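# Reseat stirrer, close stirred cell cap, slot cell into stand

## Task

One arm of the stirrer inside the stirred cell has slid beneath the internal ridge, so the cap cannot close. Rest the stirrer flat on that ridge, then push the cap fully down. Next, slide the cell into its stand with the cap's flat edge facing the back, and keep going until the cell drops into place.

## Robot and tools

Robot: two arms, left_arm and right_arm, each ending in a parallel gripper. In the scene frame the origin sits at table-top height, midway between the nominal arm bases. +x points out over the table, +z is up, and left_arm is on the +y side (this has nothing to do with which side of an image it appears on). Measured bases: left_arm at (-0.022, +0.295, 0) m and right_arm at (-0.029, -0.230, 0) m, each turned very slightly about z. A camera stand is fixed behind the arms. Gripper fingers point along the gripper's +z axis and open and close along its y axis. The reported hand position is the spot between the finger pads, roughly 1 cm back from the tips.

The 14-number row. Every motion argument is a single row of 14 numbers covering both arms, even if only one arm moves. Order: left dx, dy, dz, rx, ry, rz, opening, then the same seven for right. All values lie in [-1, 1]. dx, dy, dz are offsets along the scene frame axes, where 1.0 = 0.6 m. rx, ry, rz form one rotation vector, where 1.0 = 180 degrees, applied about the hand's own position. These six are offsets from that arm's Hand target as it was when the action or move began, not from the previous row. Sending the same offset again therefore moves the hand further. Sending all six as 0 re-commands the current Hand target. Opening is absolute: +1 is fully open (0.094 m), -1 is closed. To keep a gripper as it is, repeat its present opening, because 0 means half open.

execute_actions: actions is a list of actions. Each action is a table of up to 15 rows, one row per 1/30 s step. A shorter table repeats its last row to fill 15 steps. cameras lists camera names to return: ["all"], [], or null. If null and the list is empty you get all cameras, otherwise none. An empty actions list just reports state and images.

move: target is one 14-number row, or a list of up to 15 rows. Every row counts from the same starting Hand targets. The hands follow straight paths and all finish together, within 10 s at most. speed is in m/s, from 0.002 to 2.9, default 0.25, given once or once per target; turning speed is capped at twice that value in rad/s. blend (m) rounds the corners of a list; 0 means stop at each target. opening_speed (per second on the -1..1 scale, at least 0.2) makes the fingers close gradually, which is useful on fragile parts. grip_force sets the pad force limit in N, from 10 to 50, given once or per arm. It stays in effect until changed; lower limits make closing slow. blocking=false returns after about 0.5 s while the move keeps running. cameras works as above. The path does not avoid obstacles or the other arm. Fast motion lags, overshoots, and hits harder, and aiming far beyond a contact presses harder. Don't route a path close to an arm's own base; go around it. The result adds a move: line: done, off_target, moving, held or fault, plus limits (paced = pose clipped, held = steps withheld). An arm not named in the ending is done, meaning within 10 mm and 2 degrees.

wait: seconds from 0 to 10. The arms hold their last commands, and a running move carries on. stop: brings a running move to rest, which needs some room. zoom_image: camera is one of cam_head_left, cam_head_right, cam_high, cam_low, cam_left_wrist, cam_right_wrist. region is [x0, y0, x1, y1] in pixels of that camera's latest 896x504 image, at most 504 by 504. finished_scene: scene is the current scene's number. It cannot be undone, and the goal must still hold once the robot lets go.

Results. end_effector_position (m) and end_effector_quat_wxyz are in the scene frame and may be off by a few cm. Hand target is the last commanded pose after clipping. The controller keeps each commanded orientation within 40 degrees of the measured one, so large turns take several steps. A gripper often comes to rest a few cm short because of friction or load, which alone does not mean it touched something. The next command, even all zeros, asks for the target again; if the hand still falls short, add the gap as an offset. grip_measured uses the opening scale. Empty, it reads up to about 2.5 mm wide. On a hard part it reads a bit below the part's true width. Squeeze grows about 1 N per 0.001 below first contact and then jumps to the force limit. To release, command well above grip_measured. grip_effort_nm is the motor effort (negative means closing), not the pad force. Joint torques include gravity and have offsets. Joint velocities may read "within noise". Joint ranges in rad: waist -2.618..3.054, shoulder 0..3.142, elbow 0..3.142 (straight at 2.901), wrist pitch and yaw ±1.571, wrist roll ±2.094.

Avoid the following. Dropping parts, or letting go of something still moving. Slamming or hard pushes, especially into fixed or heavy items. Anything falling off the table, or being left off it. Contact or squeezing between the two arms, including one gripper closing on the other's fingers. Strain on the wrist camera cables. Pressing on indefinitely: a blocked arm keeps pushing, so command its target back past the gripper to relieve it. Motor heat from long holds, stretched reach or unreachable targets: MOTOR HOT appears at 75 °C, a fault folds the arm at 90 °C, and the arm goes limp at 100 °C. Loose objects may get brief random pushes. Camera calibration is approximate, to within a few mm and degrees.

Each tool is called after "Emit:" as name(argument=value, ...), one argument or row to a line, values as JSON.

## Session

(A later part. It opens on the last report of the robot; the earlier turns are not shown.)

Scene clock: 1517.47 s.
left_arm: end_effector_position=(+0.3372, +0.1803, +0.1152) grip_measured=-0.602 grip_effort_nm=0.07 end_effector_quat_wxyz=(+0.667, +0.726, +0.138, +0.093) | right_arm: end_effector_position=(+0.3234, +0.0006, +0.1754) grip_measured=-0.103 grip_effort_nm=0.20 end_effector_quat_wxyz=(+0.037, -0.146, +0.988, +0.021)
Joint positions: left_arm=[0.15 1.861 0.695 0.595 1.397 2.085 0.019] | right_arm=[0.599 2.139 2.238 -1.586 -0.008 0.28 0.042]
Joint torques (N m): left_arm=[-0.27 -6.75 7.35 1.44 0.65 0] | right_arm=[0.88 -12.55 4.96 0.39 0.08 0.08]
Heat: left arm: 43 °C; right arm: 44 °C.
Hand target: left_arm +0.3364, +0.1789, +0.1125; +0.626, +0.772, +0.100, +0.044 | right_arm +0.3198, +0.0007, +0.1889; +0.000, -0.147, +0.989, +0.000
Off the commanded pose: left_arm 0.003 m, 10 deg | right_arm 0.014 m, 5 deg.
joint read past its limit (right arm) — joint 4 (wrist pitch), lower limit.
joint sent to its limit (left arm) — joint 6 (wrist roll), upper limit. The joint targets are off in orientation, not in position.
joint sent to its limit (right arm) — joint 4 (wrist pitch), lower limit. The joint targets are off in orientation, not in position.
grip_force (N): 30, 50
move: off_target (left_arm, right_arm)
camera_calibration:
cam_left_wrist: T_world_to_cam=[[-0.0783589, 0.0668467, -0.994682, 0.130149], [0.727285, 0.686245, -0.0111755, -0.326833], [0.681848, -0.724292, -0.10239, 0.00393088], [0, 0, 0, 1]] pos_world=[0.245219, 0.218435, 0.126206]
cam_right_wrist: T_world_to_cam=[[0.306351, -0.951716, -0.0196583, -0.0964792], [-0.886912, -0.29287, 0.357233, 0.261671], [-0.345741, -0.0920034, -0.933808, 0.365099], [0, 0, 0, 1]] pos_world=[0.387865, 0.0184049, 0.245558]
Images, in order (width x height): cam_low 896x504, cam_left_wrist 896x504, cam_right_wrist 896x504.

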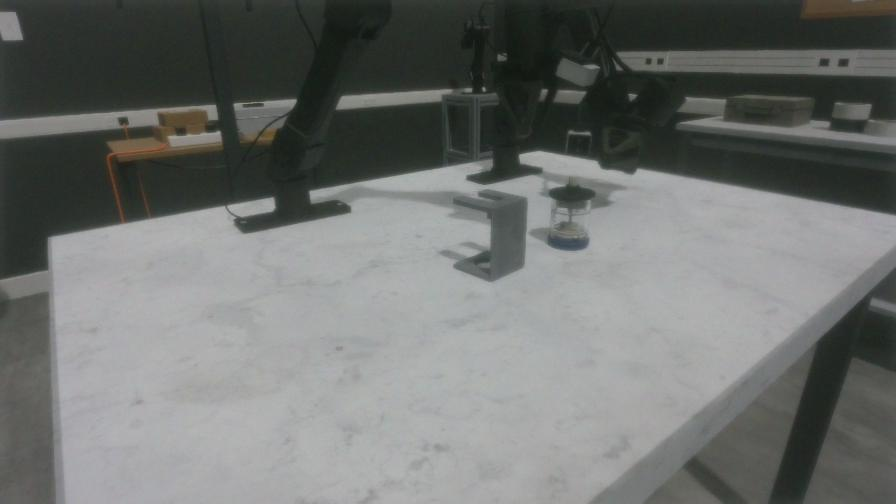

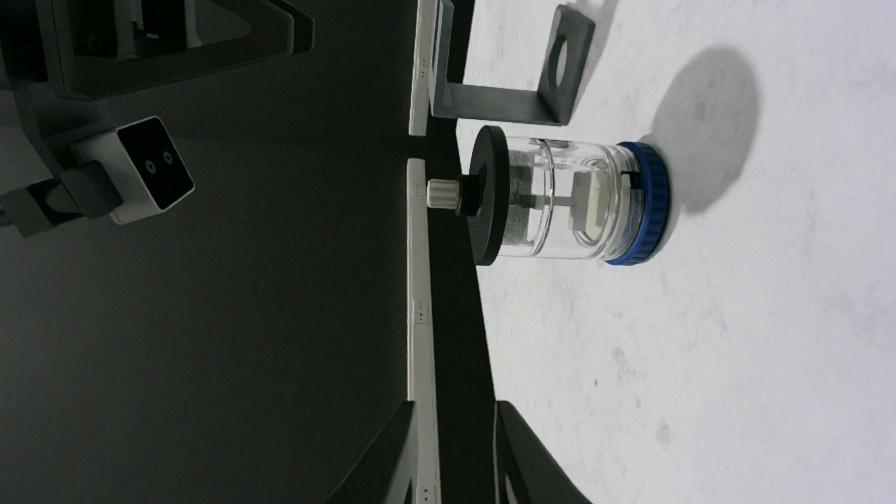

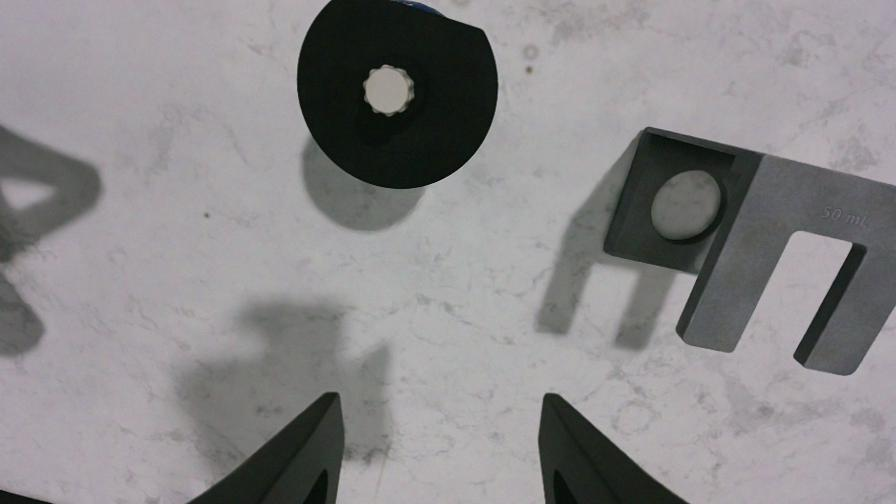

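Emit:
move(
  target=[
    [-0.02,0.12,0.05,0,0,0,-0.6,-0.09,-0.02,-0.08,0.1247,-0.3319,0.0403,0.8],
    [-0.1,0.2,0.1,0,0,0,-0.6,-0.09,-0.02,-0.22,0.1247,-0.3319,0.0403,0.8],
  ],
  cameras=["cam_right_wrist","cam_low"],
  grip_force=[30,50],
  speed=0.25,
)

Scene clock: 1536.73 s.
left_arm: end_effector_position=(+0.2903, +0.3067, +0.1684) grip_measured=-0.602 grip_effort_nm=0.07 end_effector_quat_wxyz=(+0.655, +0.675, +0.237, +0.244) | right_arm: end_effector_position=(+0.2655, -0.0110, +0.0558) grip_measured=+0.797 grip_effort_nm=0.20 end_effector_quat_wxyz=(+0.510, -0.184, +0.832, +0.113)
Joint positions: left_arm=[0.62 1.514 0.501 0.518 1.52 2.085 0.019] | right_arm=[0.812 1.542 0.307 0.738 0.31 0.164 0.084]
Joint torques (N m): left_arm=[0.57 -7.71 5.15 1.11 1.07 0.01] | right_arm=[0.47 -3.89 4.26 1.79 0.18 -0.04]
Heat: left arm: 43 °C; right arm: 43 °C.
Hand target: left_arm +0.2764, +0.2990, +0.1725; +0.626, +0.772, +0.100, +0.044 | right_arm +0.2657, -0.0112, +0.0570; +0.516, -0.184, +0.829, +0.111
Off the commanded pose: left_arm 0.016 m, 30 deg | right_arm 0.001 m, 1 deg.
joint sent to its limit (left arm) — joint 5 (wrist yaw), upper limit; joint 6 (wrist roll), upper limit. The joint targets are off in orientation, not in position.
grip_force (N): 30, 50
move: off_target (left_arm)
camera_calibration:
cam_right_wrist: T_world_to_cam=[[0.421879, -0.906446, 0.0193505, -0.124514], [-0.713406, -0.345055, -0.609909, 0.257043], [0.559526, 0.243503, -0.792235, -0.0121628], [0, 0, 0, 1]] pos_world=[0.242711, -0.0212095, 0.149546]
Images, in order (width x height): cam_low 896x504, cam_right_wrist 896x504.

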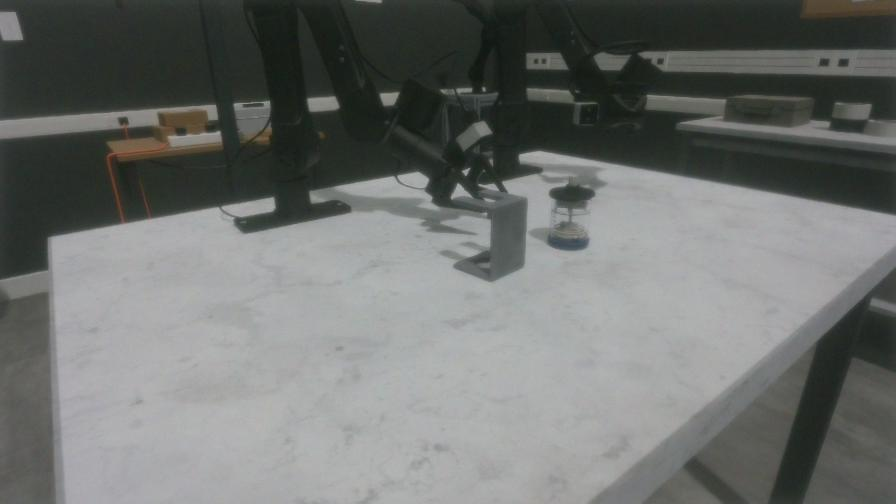

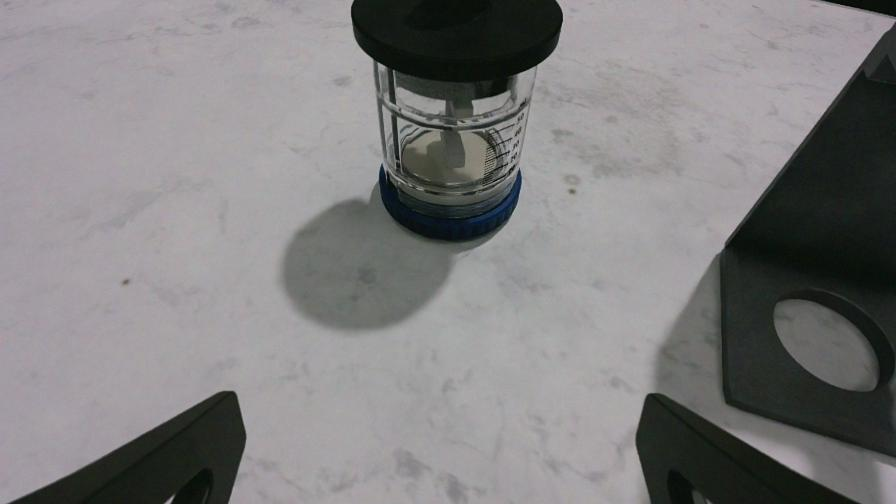

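Emit:
move(
  target=[
    [-0.0,0.0,0.0,0,0,0,-0.6,0.04,0.02,-0.025,0,0,0,0.8],
    [0,0,0,0,0,0,-0.6,0.17,0.071,-0.025,0,0,0,0.8],
  ],
  blend=0.02,
  cameras=["cam_right_wrist","cam_low"],
  speed=0.12,
)

Scene clock: 1545.67 s.
left_arm: end_effector_position=(+0.2903, +0.3067, +0.1684) grip_measured=-0.602 grip_effort_nm=0.07 end_effector_quat_wxyz=(+0.655, +0.675, +0.237, +0.244) | right_arm: end_effector_position=(+0.3615, +0.0276, +0.0373) grip_measured=+0.797 grip_effort_nm=0.20 end_effector_quat_wxyz=(+0.510, -0.183, +0.833, +0.107)
Joint positions: left_arm=[0.62 1.514 0.501 0.518 1.52 2.085 0.019] | right_arm=[0.688 1.931 0.684 0.762 0.212 0.1 0.084]
Joint torques (N m): left_arm=[0.57 -7.73 5.14 1.11 1.07 -0.01] | right_arm=[-0.59 -6.9 6.56 1.74 -0.05 -0.04]
Heat: left arm: 43 °C; right arm: 43 °C.
Hand target: left_arm +0.2764, +0.2990, +0.1725; +0.626, +0.773, +0.100, +0.044 | right_arm +0.3677, +0.0313, +0.0419; +0.516, -0.184, +0.829, +0.111
Off the commanded pose: left_arm 0.016 m, 30 deg | right_arm 0.009 m, 1 deg.
joint sent to its limit (left arm) — joint 5 (wrist yaw), upper limit; joint 6 (wrist roll), upper limit. The joint targets are off in orientation, not in position.
grip_force (N): 30, 50
move: off_target (left_arm); blend cut to 0.0154 m at target 1
camera_calibration:
cam_right_wrist: T_world_to_cam=[[0.41358, -0.909999, 0.029213, -0.126911], [-0.716041, -0.344912, -0.606894, 0.328394], [0.562349, 0.230082, -0.794246, -0.0904854], [0, 0, 0, 1]] pos_world=[0.338516, 0.018597, 0.13114]
Images, in order (width x height): cam_low 896x504, cam_right_wrist 896x504.

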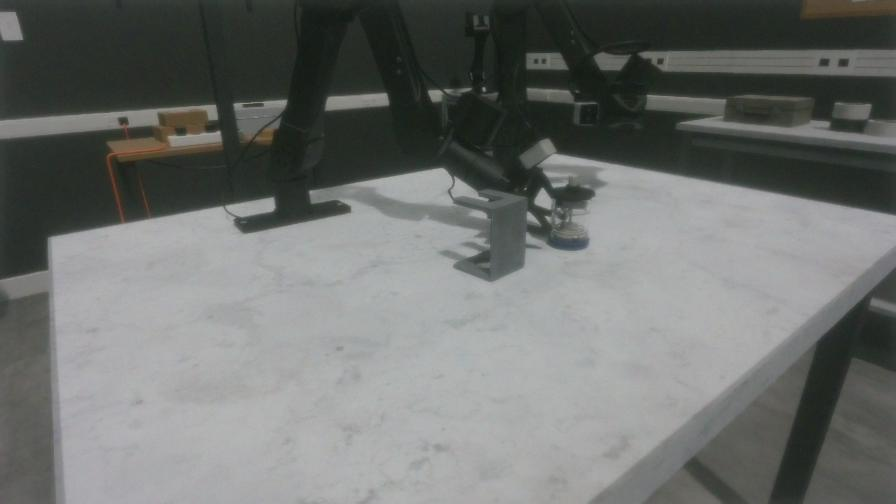

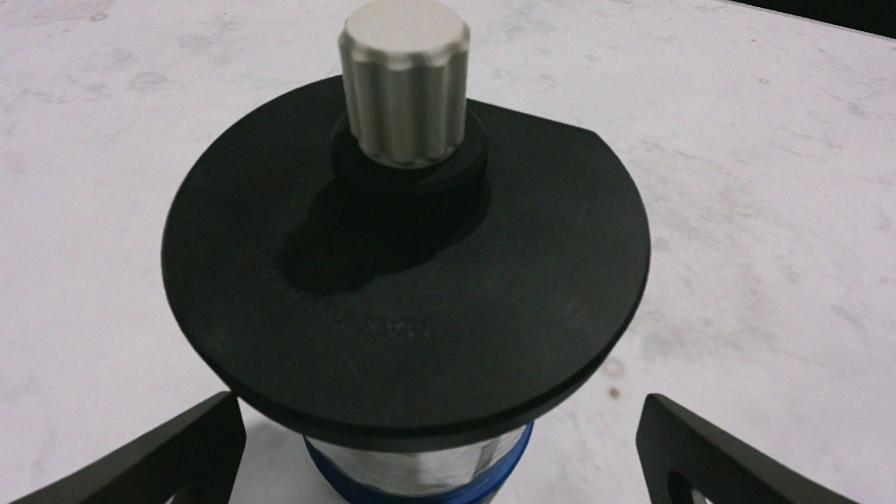

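Emit:
move(
  target=[0,0,0,0,0,0,-0.6,-0.002,0.009,0.004,0,0,0,0.8],
  cameras=["cam_right_wrist"],
  speed=0.12,
)

Scene clock: 1553.17 s.
left_arm: end_effector_position=(+0.2903, +0.3067, +0.1684) grip_measured=-0.602 grip_effort_nm=0.07 end_effector_quat_wxyz=(+0.655, +0.675, +0.237, +0.244) | right_arm: end_effector_position=(+0.3623, +0.0283, +0.0368) grip_measured=+0.797 grip_effort_nm=0.20 end_effector_quat_wxyz=(+0.507, -0.185, +0.835, +0.105)
Joint positions: left_arm=[0.62 1.514 0.501 0.518 1.52 2.085 0.019] | right_arm=[0.688 1.931 0.694 0.744 0.212 0.1 0.084]
Joint torques (N m): left_arm=[0.57 -7.75 5.12 1.1 1.07 0.01] | right_arm=[0.9 -7.09 6.78 1.65 0.11 0.04]
Heat: left arm: 43 °C; right arm: 44 °C.
Hand target: left_arm +0.2764, +0.2990, +0.1725; +0.626, +0.773, +0.100, +0.044 | right_arm +0.3665, +0.0367, +0.0443; +0.516, -0.184, +0.829, +0.111
Off the commanded pose: left_arm 0.016 m, 30 deg | right_arm 0.012 m, 1 deg.
joint sent to its limit (left arm) — joint 5 (wrist yaw), upper limit; joint 6 (wrist roll), upper limit. The joint targets are off in orientation, not in position.
grip_force (N): 30, 50
move: off_target (left_arm, right_arm)
camera_calibration:
cam_right_wrist: T_world_to_cam=[[0.414262, -0.909622, 0.0312185, -0.12689], [-0.719666, -0.348365, -0.600602, 0.330107], [0.557196, 0.226339, -0.798939, -0.0893518], [0, 0, 0, 1]] pos_world=[0.339919, 0.0197997, 0.130838]
Images, in order (width x height): cam_right_wrist 896x504.

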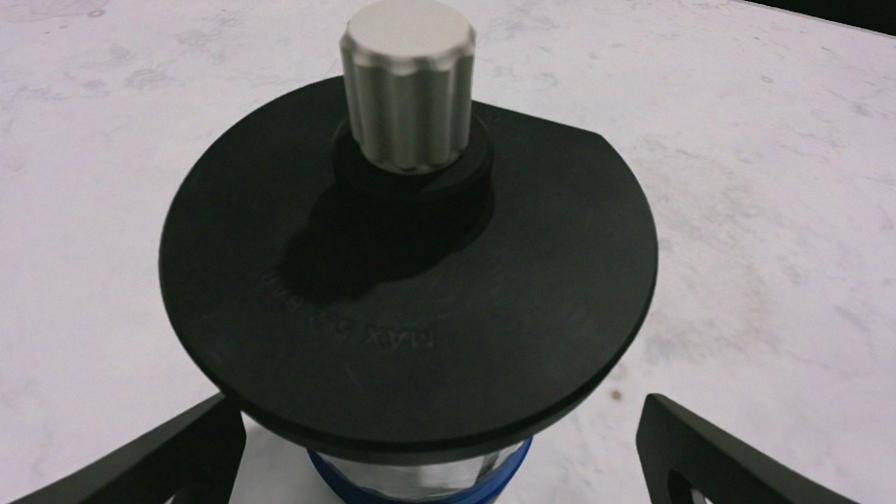

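Emit:
move(
  target=[0,0,0,0,0,0,-0.6,0.004,0.008,0.012,0,0,0,0.8],
  cameras=["cam_right_wrist"],
  speed=0.12,
)

Scene clock: 1559.73 s.
left_arm: end_effector_position=(+0.2903, +0.3067, +0.1684) grip_measured=-0.602 grip_effort_nm=0.07 end_effector_quat_wxyz=(+0.655, +0.675, +0.237, +0.244) | right_arm: end_effector_position=(+0.3627, +0.0346, +0.0373) grip_measured=+0.797 grip_effort_nm=0.20 end_effector_quat_wxyz=(+0.501, -0.190, +0.838, +0.105)
Joint positions: left_arm=[0.62 1.514 0.501 0.518 1.52 2.085 0.019] | right_arm=[0.697 1.931 0.72 0.703 0.212 0.1 0.084]
Joint torques (N m): left_arm=[0.54 -7.77 5.18 1.1 1.08 0.01] | right_arm=[0.69 -8.31 6.87 1.66 0.16 0.08]
Heat: left arm: 43 °C; right arm: 44 °C.
Hand target: left_arm +0.2764, +0.2990, +0.1725; +0.626, +0.773, +0.100, +0.044 | right_arm +0.3689, +0.0416, +0.0516; +0.516, -0.184, +0.829, +0.111
Off the commanded pose: left_arm 0.016 m, 30 deg | right_arm 0.017 m, 2 deg.
joint sent to its limit (left arm) — joint 5 (wrist yaw), upper limit; joint 6 (wrist roll), upper limit. The joint targets are off in orientation, not in position.
grip_force (N): 30, 50
move: off_target (left_arm, right_arm)
camera_calibration:
cam_right_wrist: T_world_to_cam=[[0.423631, -0.905171, 0.0346632, -0.12507], [-0.723094, -0.360969, -0.588928, 0.334112], [0.545593, 0.224423, -0.807442, -0.0860375], [0, 0, 0, 1]] pos_world=[0.34152, 0.0267038, 0.131633]
Images, in order (width x height): cam_right_wrist 896x504.

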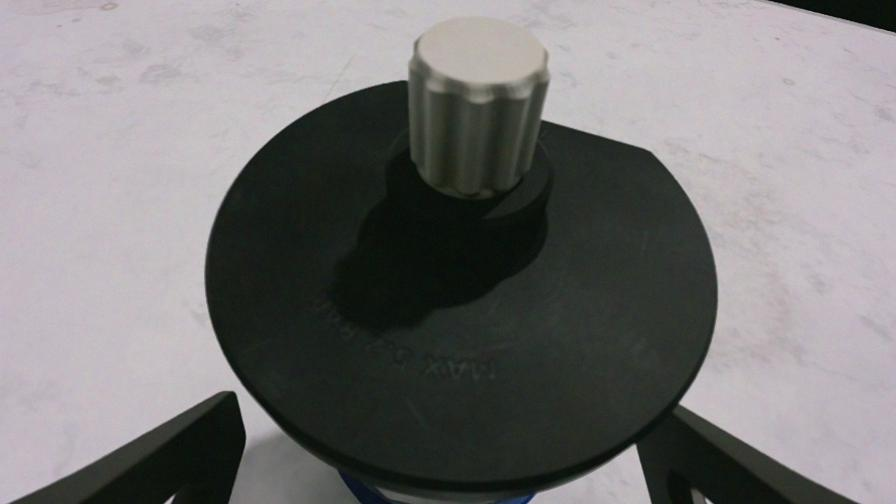

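Emit:
move(
  target=[0,0,0,0,0,0,-0.6,0.004,-0.012,0.008,0,0,0,0.8],
  cameras=["cam_right_wrist"],
  speed=0.12,
)

Scene clock: 1565.97 s.
left_arm: end_effector_position=(+0.2903, +0.3067, +0.1684) grip_measured=-0.602 grip_effort_nm=0.07 end_effector_quat_wxyz=(+0.655, +0.675, +0.237, +0.244) | right_arm: end_effector_position=(+0.3629, +0.0313, +0.0344) grip_measured=+0.797 grip_effort_nm=0.20 end_effector_quat_wxyz=(+0.496, -0.190, +0.841, +0.101)
Joint positions: left_arm=[0.62 1.514 0.501 0.518 1.52 2.085 0.019] | right_arm=[0.692 1.931 0.72 0.689 0.212 0.1 0.084]
Joint torques (N m): left_arm=[0.51 -7.82 5.18 1.11 1.08 0.02] | right_arm=[-0.8 -10.26 6.16 1.68 -0.04 -0.01]
Heat: left arm: 43 °C; right arm: 44 °C.
Hand target: left_arm +0.2764, +0.2990, +0.1725; +0.626, +0.773, +0.100, +0.044 | right_arm +0.3713, +0.0344, +0.0563; +0.516, -0.184, +0.829, +0.111
Off the commanded pose: left_arm 0.016 m, 30 deg | right_arm 0.024 m, 3 deg.
joint sent to its limit (left arm) — joint 5 (wrist yaw), upper limit; joint 6 (wrist roll), upper limit. The joint targets are off in orientation, not in position.
grip_force (N): 30, 50
move: off_target (left_arm, right_arm)
camera_calibration:
cam_right_wrist: T_world_to_cam=[[0.418819, -0.907284, 0.037767, -0.126318], [-0.731258, -0.361637, -0.578343, 0.333964], [0.538379, 0.214604, -0.814919, -0.0845326], [0, 0, 0, 1]] pos_world=[0.342629, 0.0243087, 0.129029]
Images, in order (width x height): cam_right_wrist 896x504.

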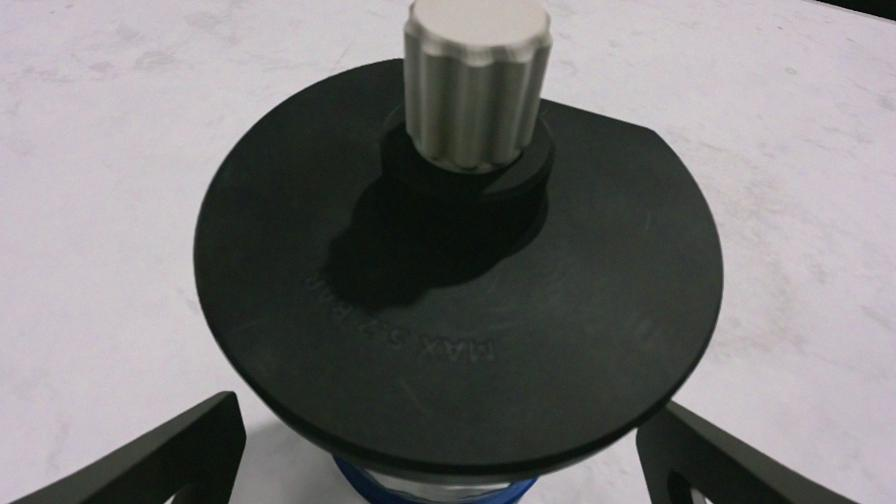

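Emit:
move(
  target=[0,0,0,0,0,0,-0.6,-0.01,0.0,0.015,0,0,0,0.8],
  cameras=["cam_right_wrist"],
  speed=0.12,
)

Scene clock: 1573.40 s.
left_arm: end_effector_position=(+0.2903, +0.3067, +0.1684) grip_measured=-0.602 grip_effort_nm=0.08 end_effector_quat_wxyz=(+0.655, +0.675, +0.237, +0.244) | right_arm: end_effector_position=(+0.3623, +0.0308, +0.0476) grip_measured=+0.797 grip_effort_nm=0.20 end_effector_quat_wxyz=(+0.500, -0.188, +0.839, +0.103)
Joint positions: left_arm=[0.62 1.514 0.501 0.518 1.52 2.085 0.019] | right_arm=[0.692 1.885 0.72 0.653 0.212 0.1 0.084]
Joint torques (N m): left_arm=[0.53 -7.76 5.14 1.12 1.08 0.01] | right_arm=[0.42 -9.87 5.65 1.65 0.03 0.01]
Heat: left arm: 42 °C; right arm: 44 °C.
Hand target: left_arm +0.2764, +0.2990, +0.1725; +0.626, +0.773, +0.100, +0.044 | right_arm +0.3653, +0.0344, +0.0653; +0.516, -0.184, +0.829, +0.111
Off the commanded pose: left_arm 0.016 m, 30 deg | right_arm 0.018 m, 2 deg.
joint sent to its limit (left arm) — joint 5 (wrist yaw), upper limit; joint 6 (wrist roll), upper limit. The joint targets are off in orientation, not in position.
grip_force (N): 30, 50
move: off_target (left_arm, right_arm)
camera_calibration:
cam_right_wrist: T_world_to_cam=[[0.418494, -0.90753, 0.0353788, -0.126766], [-0.726561, -0.357908, -0.586524, 0.339531], [0.544951, 0.219752, -0.809159, -0.0761234], [0, 0, 0, 1]] pos_world=[0.341224, 0.0232053, 0.142032]
Images, in order (width x height): cam_right_wrist 896x504.

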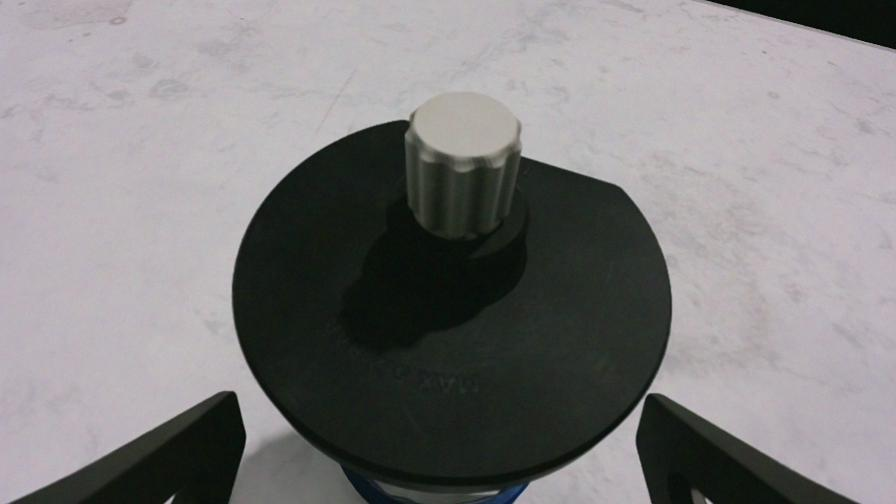

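Emit:
move(
  target=[0,0,0,0,0,0,-0.6,0.002,-0.006,-0.03,0,0,0,0.8],
  cameras=["cam_right_wrist"],
  speed=0.12,
)

Scene clock: 1579.63 s.
left_arm: end_effector_position=(+0.2903, +0.3067, +0.1684) grip_measured=-0.602 grip_effort_nm=0.07 end_effector_quat_wxyz=(+0.655, +0.675, +0.237, +0.244) | right_arm: end_effector_position=(+0.3648, +0.0328, +0.0474) grip_measured=+0.797 grip_effort_nm=0.20 end_effector_quat_wxyz=(+0.513, -0.185, +0.831, +0.109)
Joint positions: left_arm=[0.62 1.514 0.501 0.518 1.52 2.085 0.019] | right_arm=[0.692 1.911 0.711 0.72 0.212 0.1 0.084]
Joint torques (N m): left_arm=[0.55 -7.75 5.18 1.1 1.07 0.02] | right_arm=[-0.64 -6.98 4.27 1.87 -0.02 -0.02]
Heat: left arm: 42 °C; right arm: 44 °C.
Hand target: left_arm +0.2764, +0.2990, +0.1725; +0.626, +0.773, +0.100, +0.044 | right_arm +0.3665, +0.0308, +0.0473; +0.516, -0.184, +0.829, +0.111
Off the commanded pose: left_arm 0.016 m, 30 deg | right_arm 0.003 m, 1 deg.
joint sent to its limit (left arm) — joint 5 (wrist yaw), upper limit; joint 6 (wrist roll), upper limit. The joint targets are off in orientation, not in position.
grip_force (N): 30, 50
move: off_target (left_arm)
camera_calibration:
cam_right_wrist: T_world_to_cam=[[0.4177, -0.90816, 0.0277758, -0.12537], [-0.711097, -0.345786, -0.612187, 0.337175], [0.565568, 0.235959, -0.790225, -0.0871324], [0, 0, 0, 1]] pos_world=[0.34141, 0.0232944, 0.141042]
Images, in order (width x height): cam_right_wrist 896x504.

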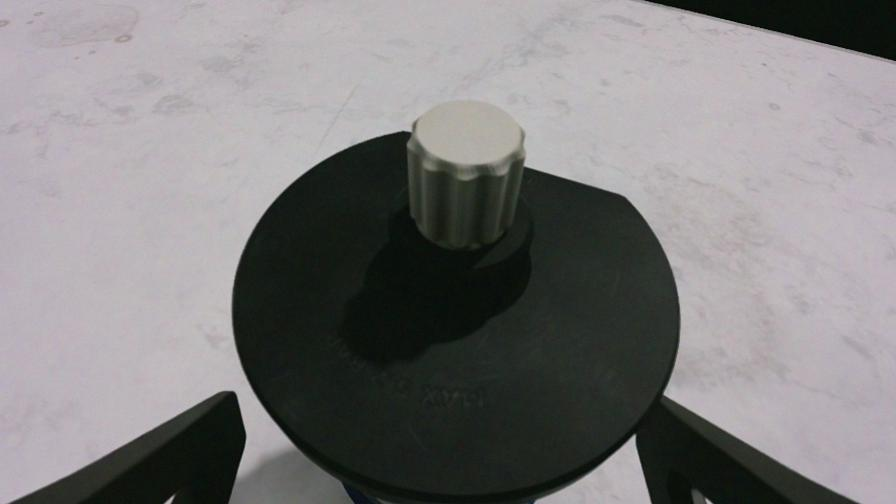

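Emit:
move(
  target=[0,0,0,0,0,0,-0.6,0.004,-0.006,-0.009,0,0,0,0.8],
  cameras=["cam_right_wrist"],
  speed=0.12,
)

Scene clock: 1584.63 s.
left_arm: end_effector_position=(+0.2903, +0.3067, +0.1684) grip_measured=-0.602 grip_effort_nm=0.07 end_effector_quat_wxyz=(+0.655, +0.675, +0.237, +0.244) | right_arm: end_effector_position=(+0.3694, +0.0292, +0.0444) grip_measured=+0.797 grip_effort_nm=0.20 end_effector_quat_wxyz=(+0.515, -0.182, +0.830, +0.109)
Joint positions: left_arm=[0.62 1.514 0.501 0.518 1.52 2.085 0.019] | right_arm=[0.676 1.93 0.711 0.747 0.201 0.095 0.084]
Joint torques (N m): left_arm=[0.53 -7.75 5.2 1.1 1.08 0.01] | right_arm=[-0.61 -7.01 3.95 1.87 -0.03 -0.06]
Heat: left arm: 42 °C; right arm: 45 °C.
Hand target: left_arm +0.2764, +0.2990, +0.1725; +0.626, +0.773, +0.100, +0.044 | right_arm +0.3689, +0.0271, +0.0418; +0.516, -0.184, +0.829, +0.111
Off the commanded pose: left_arm 0.016 m, 30 deg | right_arm 0.003 m, 0 deg.
joint sent to its limit (left arm) — joint 5 (wrist yaw), upper limit; joint 6 (wrist roll), upper limit. The joint targets are off in orientation, not in position.
grip_force (N): 30, 50
move: off_target (left_arm)
camera_calibration:
cam_right_wrist: T_world_to_cam=[[0.414121, -0.909854, 0.0258591, -0.128964], [-0.709412, -0.340429, -0.617125, 0.336769], [0.570297, 0.23722, -0.78644, -0.0931015], [0, 0, 0, 1]] pos_world=[0.34541, 0.0193924, 0.137944]
Images, in order (width x height): cam_right_wrist 896x504.

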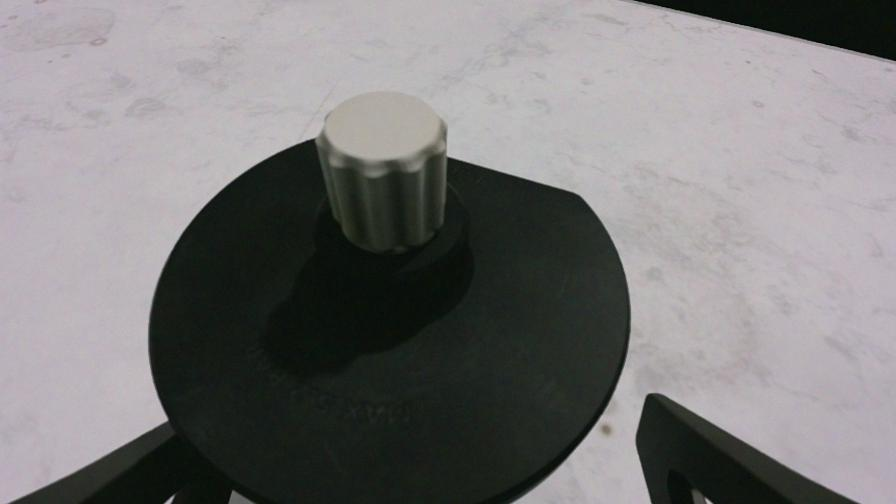

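Emit:
move(
  target=[0,0,0,0,0,0,-0.6,-0.008,0.012,0.0,0,0,0,0.8],
  cameras=["cam_right_wrist"],
  speed=0.12,
)

Scene clock: 1596.20 s.
left_arm: end_effector_position=(+0.2903, +0.3067, +0.1684) grip_measured=-0.602 grip_effort_nm=0.07 end_effector_quat_wxyz=(+0.655, +0.675, +0.237, +0.244) | right_arm: end_effector_position=(+0.3657, +0.0348, +0.0446) grip_measured=+0.797 grip_effort_nm=0.20 end_effector_quat_wxyz=(+0.515, -0.187, +0.829, +0.112)
Joint positions: left_arm=[0.62 1.514 0.501 0.518 1.52 2.085 0.019] | right_arm=[0.691 1.93 0.711 0.747 0.204 0.095 0.084]
Joint torques (N m): left_arm=[0.53 -7.77 5.18 1.1 1.07 0.02] | right_arm=[0.39 -6.95 4.08 1.82 0.16 0.09]
Heat: left arm: 42 °C; right arm: 45 °C.
Hand target: left_arm +0.2764, +0.2990, +0.1725; +0.626, +0.773, +0.100, +0.044 | right_arm +0.3641, +0.0344, +0.0418; +0.516, -0.184, +0.829, +0.111
Off the commanded pose: left_arm 0.016 m, 30 deg | right_arm 0.003 m, 0 deg.
joint sent to its limit (left arm) — joint 5 (wrist yaw), upper limit; joint 6 (wrist roll), upper limit. The joint targets are off in orientation, not in position.
grip_force (N): 30, 50
move: off_target (left_arm)
camera_calibration:
cam_right_wrist: T_world_to_cam=[[0.42486, -0.904867, 0.0266323, -0.126552], [-0.704699, -0.349056, -0.617705, 0.334757], [0.568237, 0.24367, -0.785959, -0.0917446], [0, 0, 0, 1]] pos_world=[0.341802, 0.0246915, 0.138044]
Images, in order (width x height): cam_right_wrist 896x504.

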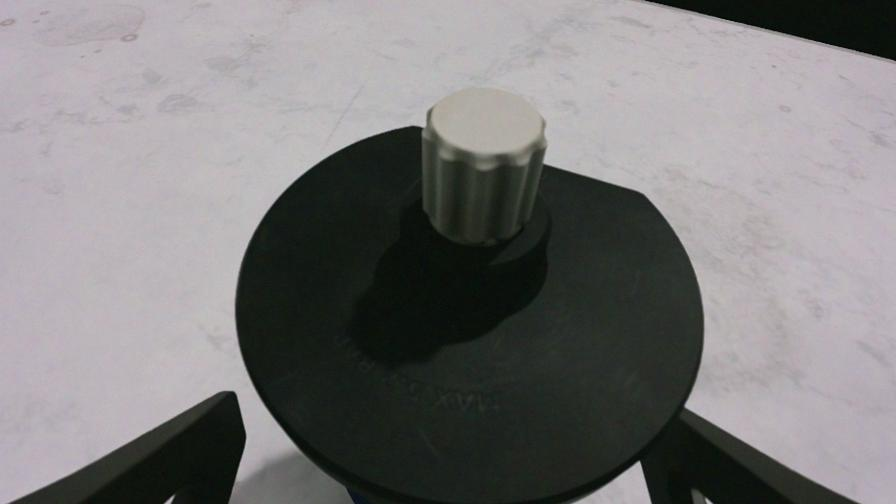

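Emit:
move(
  target=[0,0,0,0,0,0,-0.6,0.0,-0.003,0.0,0,0,0,0.08],
  cameras=["cam_right_wrist","cam_low"],
  grip_force=[30,30],
  opening_speed=0.3,
)

Scene clock: 1604.60 s.
left_arm: end_effector_position=(+0.2903, +0.3067, +0.1684) grip_measured=-0.602 grip_effort_nm=0.07 end_effector_quat_wxyz=(+0.655, +0.675, +0.237, +0.244) | right_arm: end_effector_position=(+0.3644, +0.0336, +0.0428) grip_measured=+0.142 grip_effort_nm=-0.61 end_effector_quat_wxyz=(+0.513, -0.187, +0.830, +0.111)
Joint positions: left_arm=[0.62 1.514 0.501 0.518 1.52 2.085 0.019] | right_arm=[0.691 1.93 0.706 0.749 0.205 0.096 0.054]
Joint torques (N m): left_arm=[0.54 -7.75 5.18 1.1 1.07 0.01] | right_arm=[0.16 -7.13 4.15 1.83 0.11 0.05]
Heat: left arm: 42 °C; right arm: 45 °C.
Hand target: left_arm +0.2764, +0.2990, +0.1725; +0.626, +0.773, +0.100, +0.044 | right_arm +0.3641, +0.0326, +0.0420; +0.516, -0.184, +0.829, +0.111
Off the commanded pose: left_arm 0.016 m, 30 deg | right_arm 0.001 m, 1 deg.
joint sent to its limit (left arm) — joint 5 (wrist yaw), upper limit; joint 6 (wrist roll), upper limit. The joint targets are off in orientation, not in position.
grip_force (N): 30, 30
move: off_target (left_arm)
camera_calibration:
cam_right_wrist: T_world_to_cam=[[0.424128, -0.905179, 0.0276722, -0.126781], [-0.707172, -0.350128, -0.614262, 0.333088], [0.565707, 0.240957, -0.788616, -0.0910066], [0, 0, 0, 1]] pos_world=[0.340805, 0.0237931, 0.136343]
Images, in order (width x height): cam_low 896x504, cam_right_wrist 896x504.

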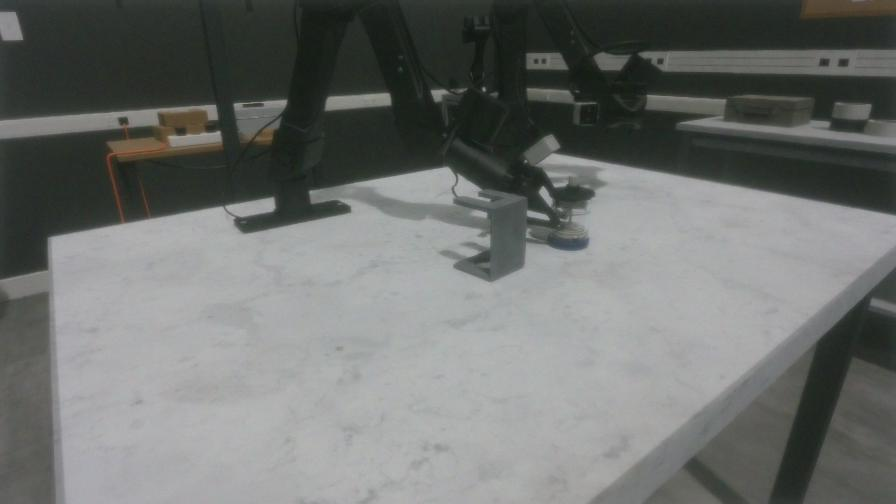

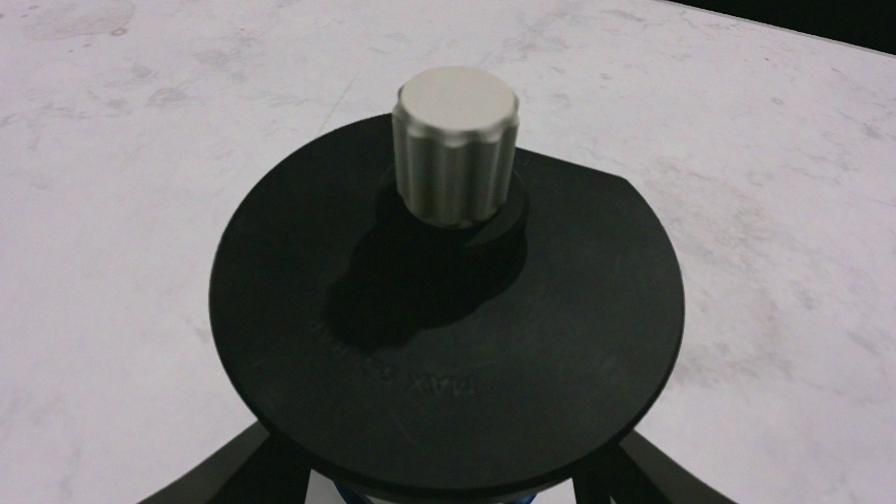

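Emit:
move(
  target=[
    [0,0,0,0,0,0,-0.6,0.0,0,0.0,0,0,0,0.35],
    [0,0,0,0,0,0,-0.6,0.018,0.008,0.001,0,0,0,0.35],
    [0,0,0,0,0,0,-0.6,0.018,0.008,0.001,0,0,0,0.08],
  ],
  cameras=["cam_right_wrist"],
  speed=0.08,
  opening_speed=0.5,
)

Scene clock: 1615.30 s.
left_arm: end_effector_position=(+0.2903, +0.3067, +0.1684) grip_measured=-0.602 grip_effort_nm=0.07 end_effector_quat_wxyz=(+0.655, +0.675, +0.237, +0.244) | right_arm: end_effector_position=(+0.3666, +0.0355, +0.0365) grip_measured=+0.168 grip_effort_nm=-0.58 end_effector_quat_wxyz=(+0.508, -0.189, +0.833, +0.109)
Joint positions: left_arm=[0.62 1.514 0.501 0.518 1.52 2.085 0.019] | right_arm=[0.691 1.953 0.723 0.741 0.204 0.096 0.055]
Joint torques (N m): left_arm=[0.5 -7.73 5.18 1.1 1.07 0.01] | right_arm=[-0.55 -6.99 6.87 1.66 0.06 0]
Heat: left arm: 42 °C; right arm: 45 °C.
Hand target: left_arm +0.2764, +0.2990, +0.1725; +0.626, +0.773, +0.100, +0.044 | right_arm +0.3749, +0.0375, +0.0426; +0.516, -0.184, +0.829, +0.111
Off the commanded pose: left_arm 0.016 m, 30 deg | right_arm 0.011 m, 1 deg.
joint sent to its limit (left arm) — joint 5 (wrist yaw), upper limit; joint 6 (wrist roll), upper limit. The joint targets are off in orientation, not in position.
grip_force (N): 30, 30
move: off_target (left_arm, right_arm)
camera_calibration:
cam_right_wrist: T_world_to_cam=[[0.425128, -0.90462, 0.0304745, -0.126344], [-0.713811, -0.355779, -0.603237, 0.333636], [0.556542, 0.2347, -0.79698, -0.0936949], [0, 0, 0, 1]] pos_world=[0.344011, 0.0263976, 0.130439]
Images, in order (width x height): cam_right_wrist 896x504.

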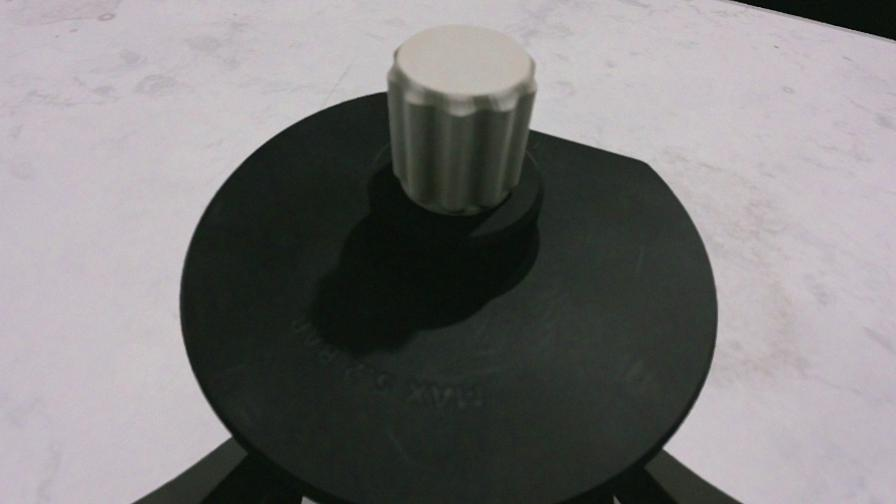

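Emit:
move(
  target=[
    [0,0,0,0,0,0,-0.6,0.0,0,0.0,0,0,0,0.35],
    [0,0,0,0,0,0,-0.6,0.001,-0.002,0.025,0,0,0,0.35],
  ],
  speed=0.08,
  opening_speed=0.5,
  cameras=["cam_right_wrist"],
)

Scene clock: 1624.33 s.
left_arm: end_effector_position=(+0.2903, +0.3067, +0.1684) grip_measured=-0.602 grip_effort_nm=0.07 end_effector_quat_wxyz=(+0.655, +0.675, +0.237, +0.244) | right_arm: end_effector_position=(+0.3651, +0.0318, +0.0333) grip_measured=+0.347 grip_effort_nm=0.20 end_effector_quat_wxyz=(+0.493, -0.192, +0.843, +0.101)
Joint positions: left_arm=[0.62 1.514 0.501 0.518 1.52 2.085 0.019] | right_arm=[0.687 1.937 0.732 0.677 0.204 0.096 0.063]
Joint torques (N m): left_arm=[0.55 -7.73 5.12 1.11 1.07 0.01] | right_arm=[-0.57 -10.06 6.89 1.64 0 0]
Heat: left arm: 41 °C; right arm: 45 °C.
Hand target: left_arm +0.2764, +0.2990, +0.1725; +0.626, +0.773, +0.100, +0.044 | right_arm +0.3755, +0.0362, +0.0575; +0.516, -0.184, +0.829, +0.111
Off the commanded pose: left_arm 0.016 m, 30 deg | right_arm 0.027 m, 3 deg.
joint sent to its limit (left arm) — joint 5 (wrist yaw), upper limit; joint 6 (wrist roll), upper limit. The joint targets are off in orientation, not in position.
grip_force (N): 30, 30
move: off_target (left_arm, right_arm)
camera_calibration:
cam_right_wrist: T_world_to_cam=[[0.422351, -0.905586, 0.0391648, -0.128167], [-0.733181, -0.366712, -0.572685, 0.33579], [0.532977, 0.213159, -0.81884, -0.0846252], [0, 0, 0, 1]] pos_world=[0.345429, 0.0251106, 0.128027]
Images, in order (width x height): cam_right_wrist 896x504.

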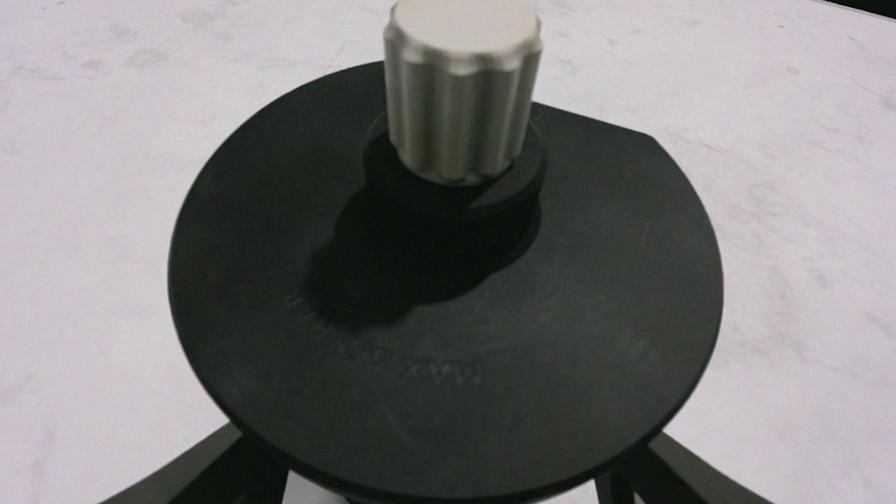

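Emit:
move(
  target=[
    [0,0,0,0,0,0,-0.6,-0.004,0.002,0.02,0,0,0,0.35],
    [0,0,0,0,0,0,-0.6,0.005,0.005,-0.018,0,0,0,0.35],
  ],
  speed=0.08,
  cameras=["cam_right_wrist"],
)

Scene clock: 1632.87 s.
left_arm: end_effector_position=(+0.2903, +0.3067, +0.1684) grip_measured=-0.602 grip_effort_nm=0.07 end_effector_quat_wxyz=(+0.655, +0.675, +0.237, +0.244) | right_arm: end_effector_position=(+0.3688, +0.0346, +0.0348) grip_measured=+0.347 grip_effort_nm=0.20 end_effector_quat_wxyz=(+0.500, -0.190, +0.839, +0.104)
Joint positions: left_arm=[0.62 1.514 0.501 0.518 1.52 2.085 0.019] | right_arm=[0.687 1.952 0.742 0.699 0.204 0.096 0.063]
Joint torques (N m): left_arm=[0.51 -7.73 5.16 1.09 1.07 0.01] | right_arm=[-0.42 -7.46 6.82 1.82 0.02 0.01]
Heat: left arm: 41 °C; right arm: 45 °C.
Hand target: left_arm +0.2764, +0.2990, +0.1725; +0.626, +0.773, +0.100, +0.044 | right_arm +0.3784, +0.0391, +0.0465; +0.516, -0.184, +0.829, +0.111
Off the commanded pose: left_arm 0.016 m, 30 deg | right_arm 0.016 m, 2 deg.
joint sent to its limit (left arm) — joint 5 (wrist yaw), upper limit; joint 6 (wrist roll), upper limit. The joint targets are off in orientation, not in position.
grip_force (N): 30, 30
move: off_target (left_arm, right_arm)
camera_calibration:
cam_right_wrist: T_world_to_cam=[[0.42187, -0.905967, 0.0353505, -0.126839], [-0.725489, -0.3607, -0.586141, 0.33783], [0.543775, 0.221629, -0.809438, -0.0905169], [0, 0, 0, 1]] pos_world=[0.347822, 0.0270051, 0.129232]
Images, in order (width x height): cam_right_wrist 896x504.

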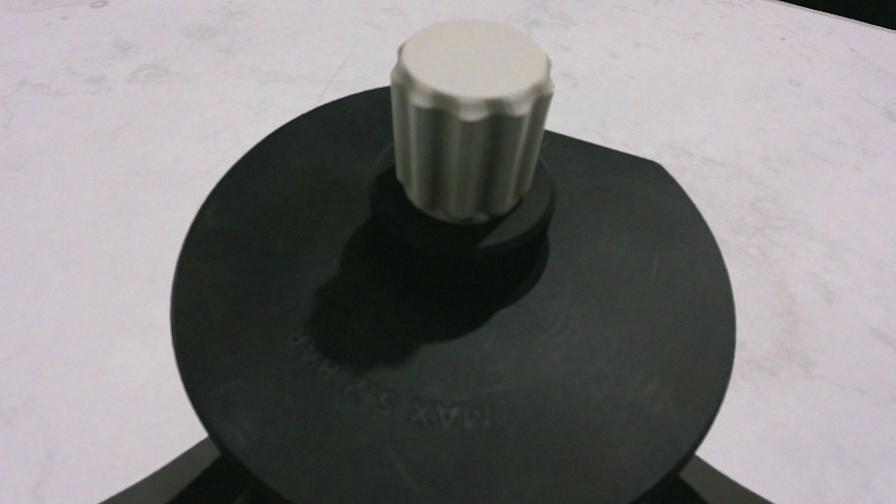

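Emit:
move(
  target=[0,0,0,0,0,0,-0.6,0.0,0,0.0,0,0,0,0.08],
  opening_speed=0.5,
)

Scene clock: 1637.93 s.
left_arm: end_effector_position=(+0.2903, +0.3067, +0.1684) grip_measured=-0.602 grip_effort_nm=0.07 end_effector_quat_wxyz=(+0.655, +0.675, +0.237, +0.244) | right_arm: end_effector_position=(+0.3688, +0.0347, +0.0350) grip_measured=+0.181 grip_effort_nm=-0.59 end_effector_quat_wxyz=(+0.500, -0.190, +0.839, +0.104)
Joint positions: left_arm=[0.62 1.514 0.501 0.518 1.52 2.085 0.019] | right_arm=[0.687 1.952 0.742 0.699 0.204 0.096 0.055]
Joint torques (N m): left_arm=[0.55 -7.73 5.18 1.1 1.05 0.01] | right_arm=[-0.49 -7.39 6.84 1.81 0.02 0.01]
Heat: left arm: 41 °C; right arm: 45 °C.
Hand target: left_arm +0.2764, +0.2990, +0.1725; +0.626, +0.773, +0.100, +0.044 | right_arm +0.3785, +0.0391, +0.0466; +0.516, -0.184, +0.829, +0.111
Off the commanded pose: left_arm 0.016 m, 30 deg | right_arm 0.016 m, 2 deg.
joint sent to its limit (left arm) — joint 5 (wrist yaw), upper limit; joint 6 (wrist roll), upper limit. The joint targets are off in orientation, not in position.
grip_force (N): 30, 30
move: off_target (left_arm, right_arm)

Emit:
move(
  target=[
    [0,0,0,0,0,0,-0.6,0,0,0.09,0,0,0,0.08],
    [0,0,0,0,0,0,-0.6,-0.16,-0.05,0.12,0,0,0,0.08],
    [0,0,0,0,0,0,-0.6,-0.2,-0.275,0.08,0,0,0,0.08],
  ],
  blend=0.02,
  speed=0.1,
  cameras=["cam_right_wrist","cam_low","cam_head_right"],
)

Scene clock: 1650.23 s.
left_arm: end_effector_position=(+0.2903, +0.3067, +0.1684) grip_measured=-0.602 grip_effort_nm=0.07 end_effector_quat_wxyz=(+0.655, +0.675, +0.237, +0.244) | right_arm: end_effector_position=(+0.2509, -0.1283, +0.0754) grip_measured=+0.180 grip_effort_nm=-0.62 end_effector_quat_wxyz=(+0.482, -0.182, +0.850, +0.105)
Joint positions: left_arm=[0.62 1.514 0.501 0.518 1.52 2.085 0.019] | right_arm=[0.281 0.954 0.174 0.235 -0.147 -0.084 0.055]
Joint torques (N m): left_arm=[0.51 -7.76 5.15 1.1 1.07 0.02] | right_arm=[-0.58 -2.82 6.48 2.15 -0.14 -0.04]
Heat: left arm: 41 °C; right arm: 46 °C.
Hand target: left_arm +0.2764, +0.2990, +0.1725; +0.626, +0.773, +0.100, +0.044 | right_arm +0.2585, -0.1258, +0.0947; +0.516, -0.184, +0.829, +0.111
Off the commanded pose: left_arm 0.016 m, 30 deg | right_arm 0.021 m, 5 deg.
joint sent to its limit (left arm) — joint 5 (wrist yaw), upper limit; joint 6 (wrist roll), upper limit. The joint targets are off in orientation, not in position.
grip_force (N): 30, 30
move: off_target (left_arm, right_arm)
camera_calibration:
cam_right_wrist: T_world_to_cam=[[0.41158, -0.911231, 0.0161543, -0.222878], [-0.754587, -0.35066, -0.55465, 0.223528], [0.511079, 0.216093, -0.831927, 0.0517538], [0, 0, 0, 1]] pos_world=[0.233953, -0.135895, 0.170636]
Images, in order (width x height): cam_head_right 896x504, cam_low 896x504, cam_right_wrist 896x504.

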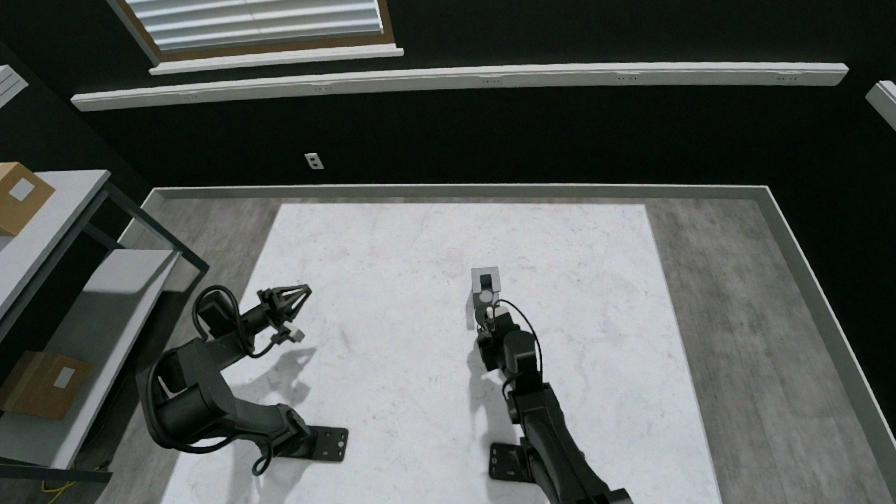

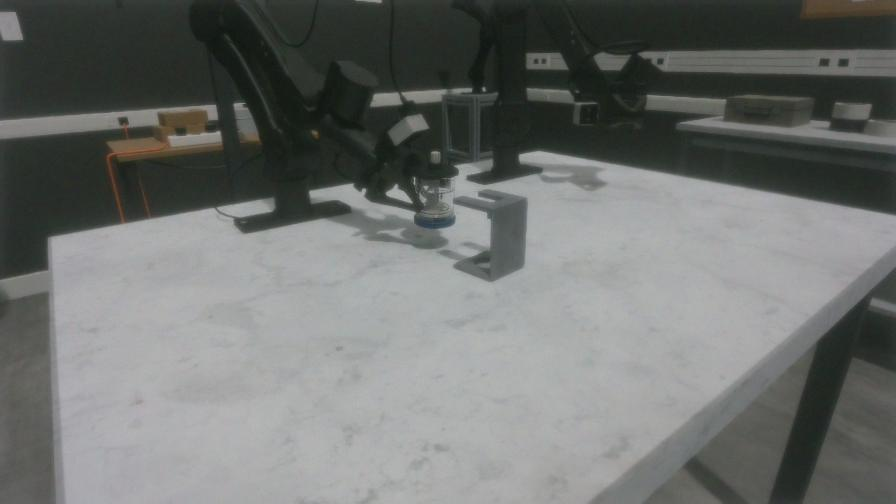

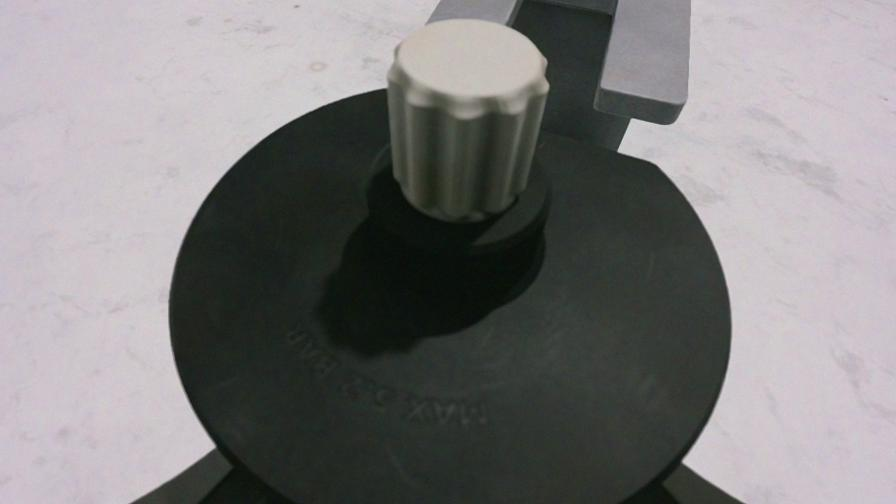

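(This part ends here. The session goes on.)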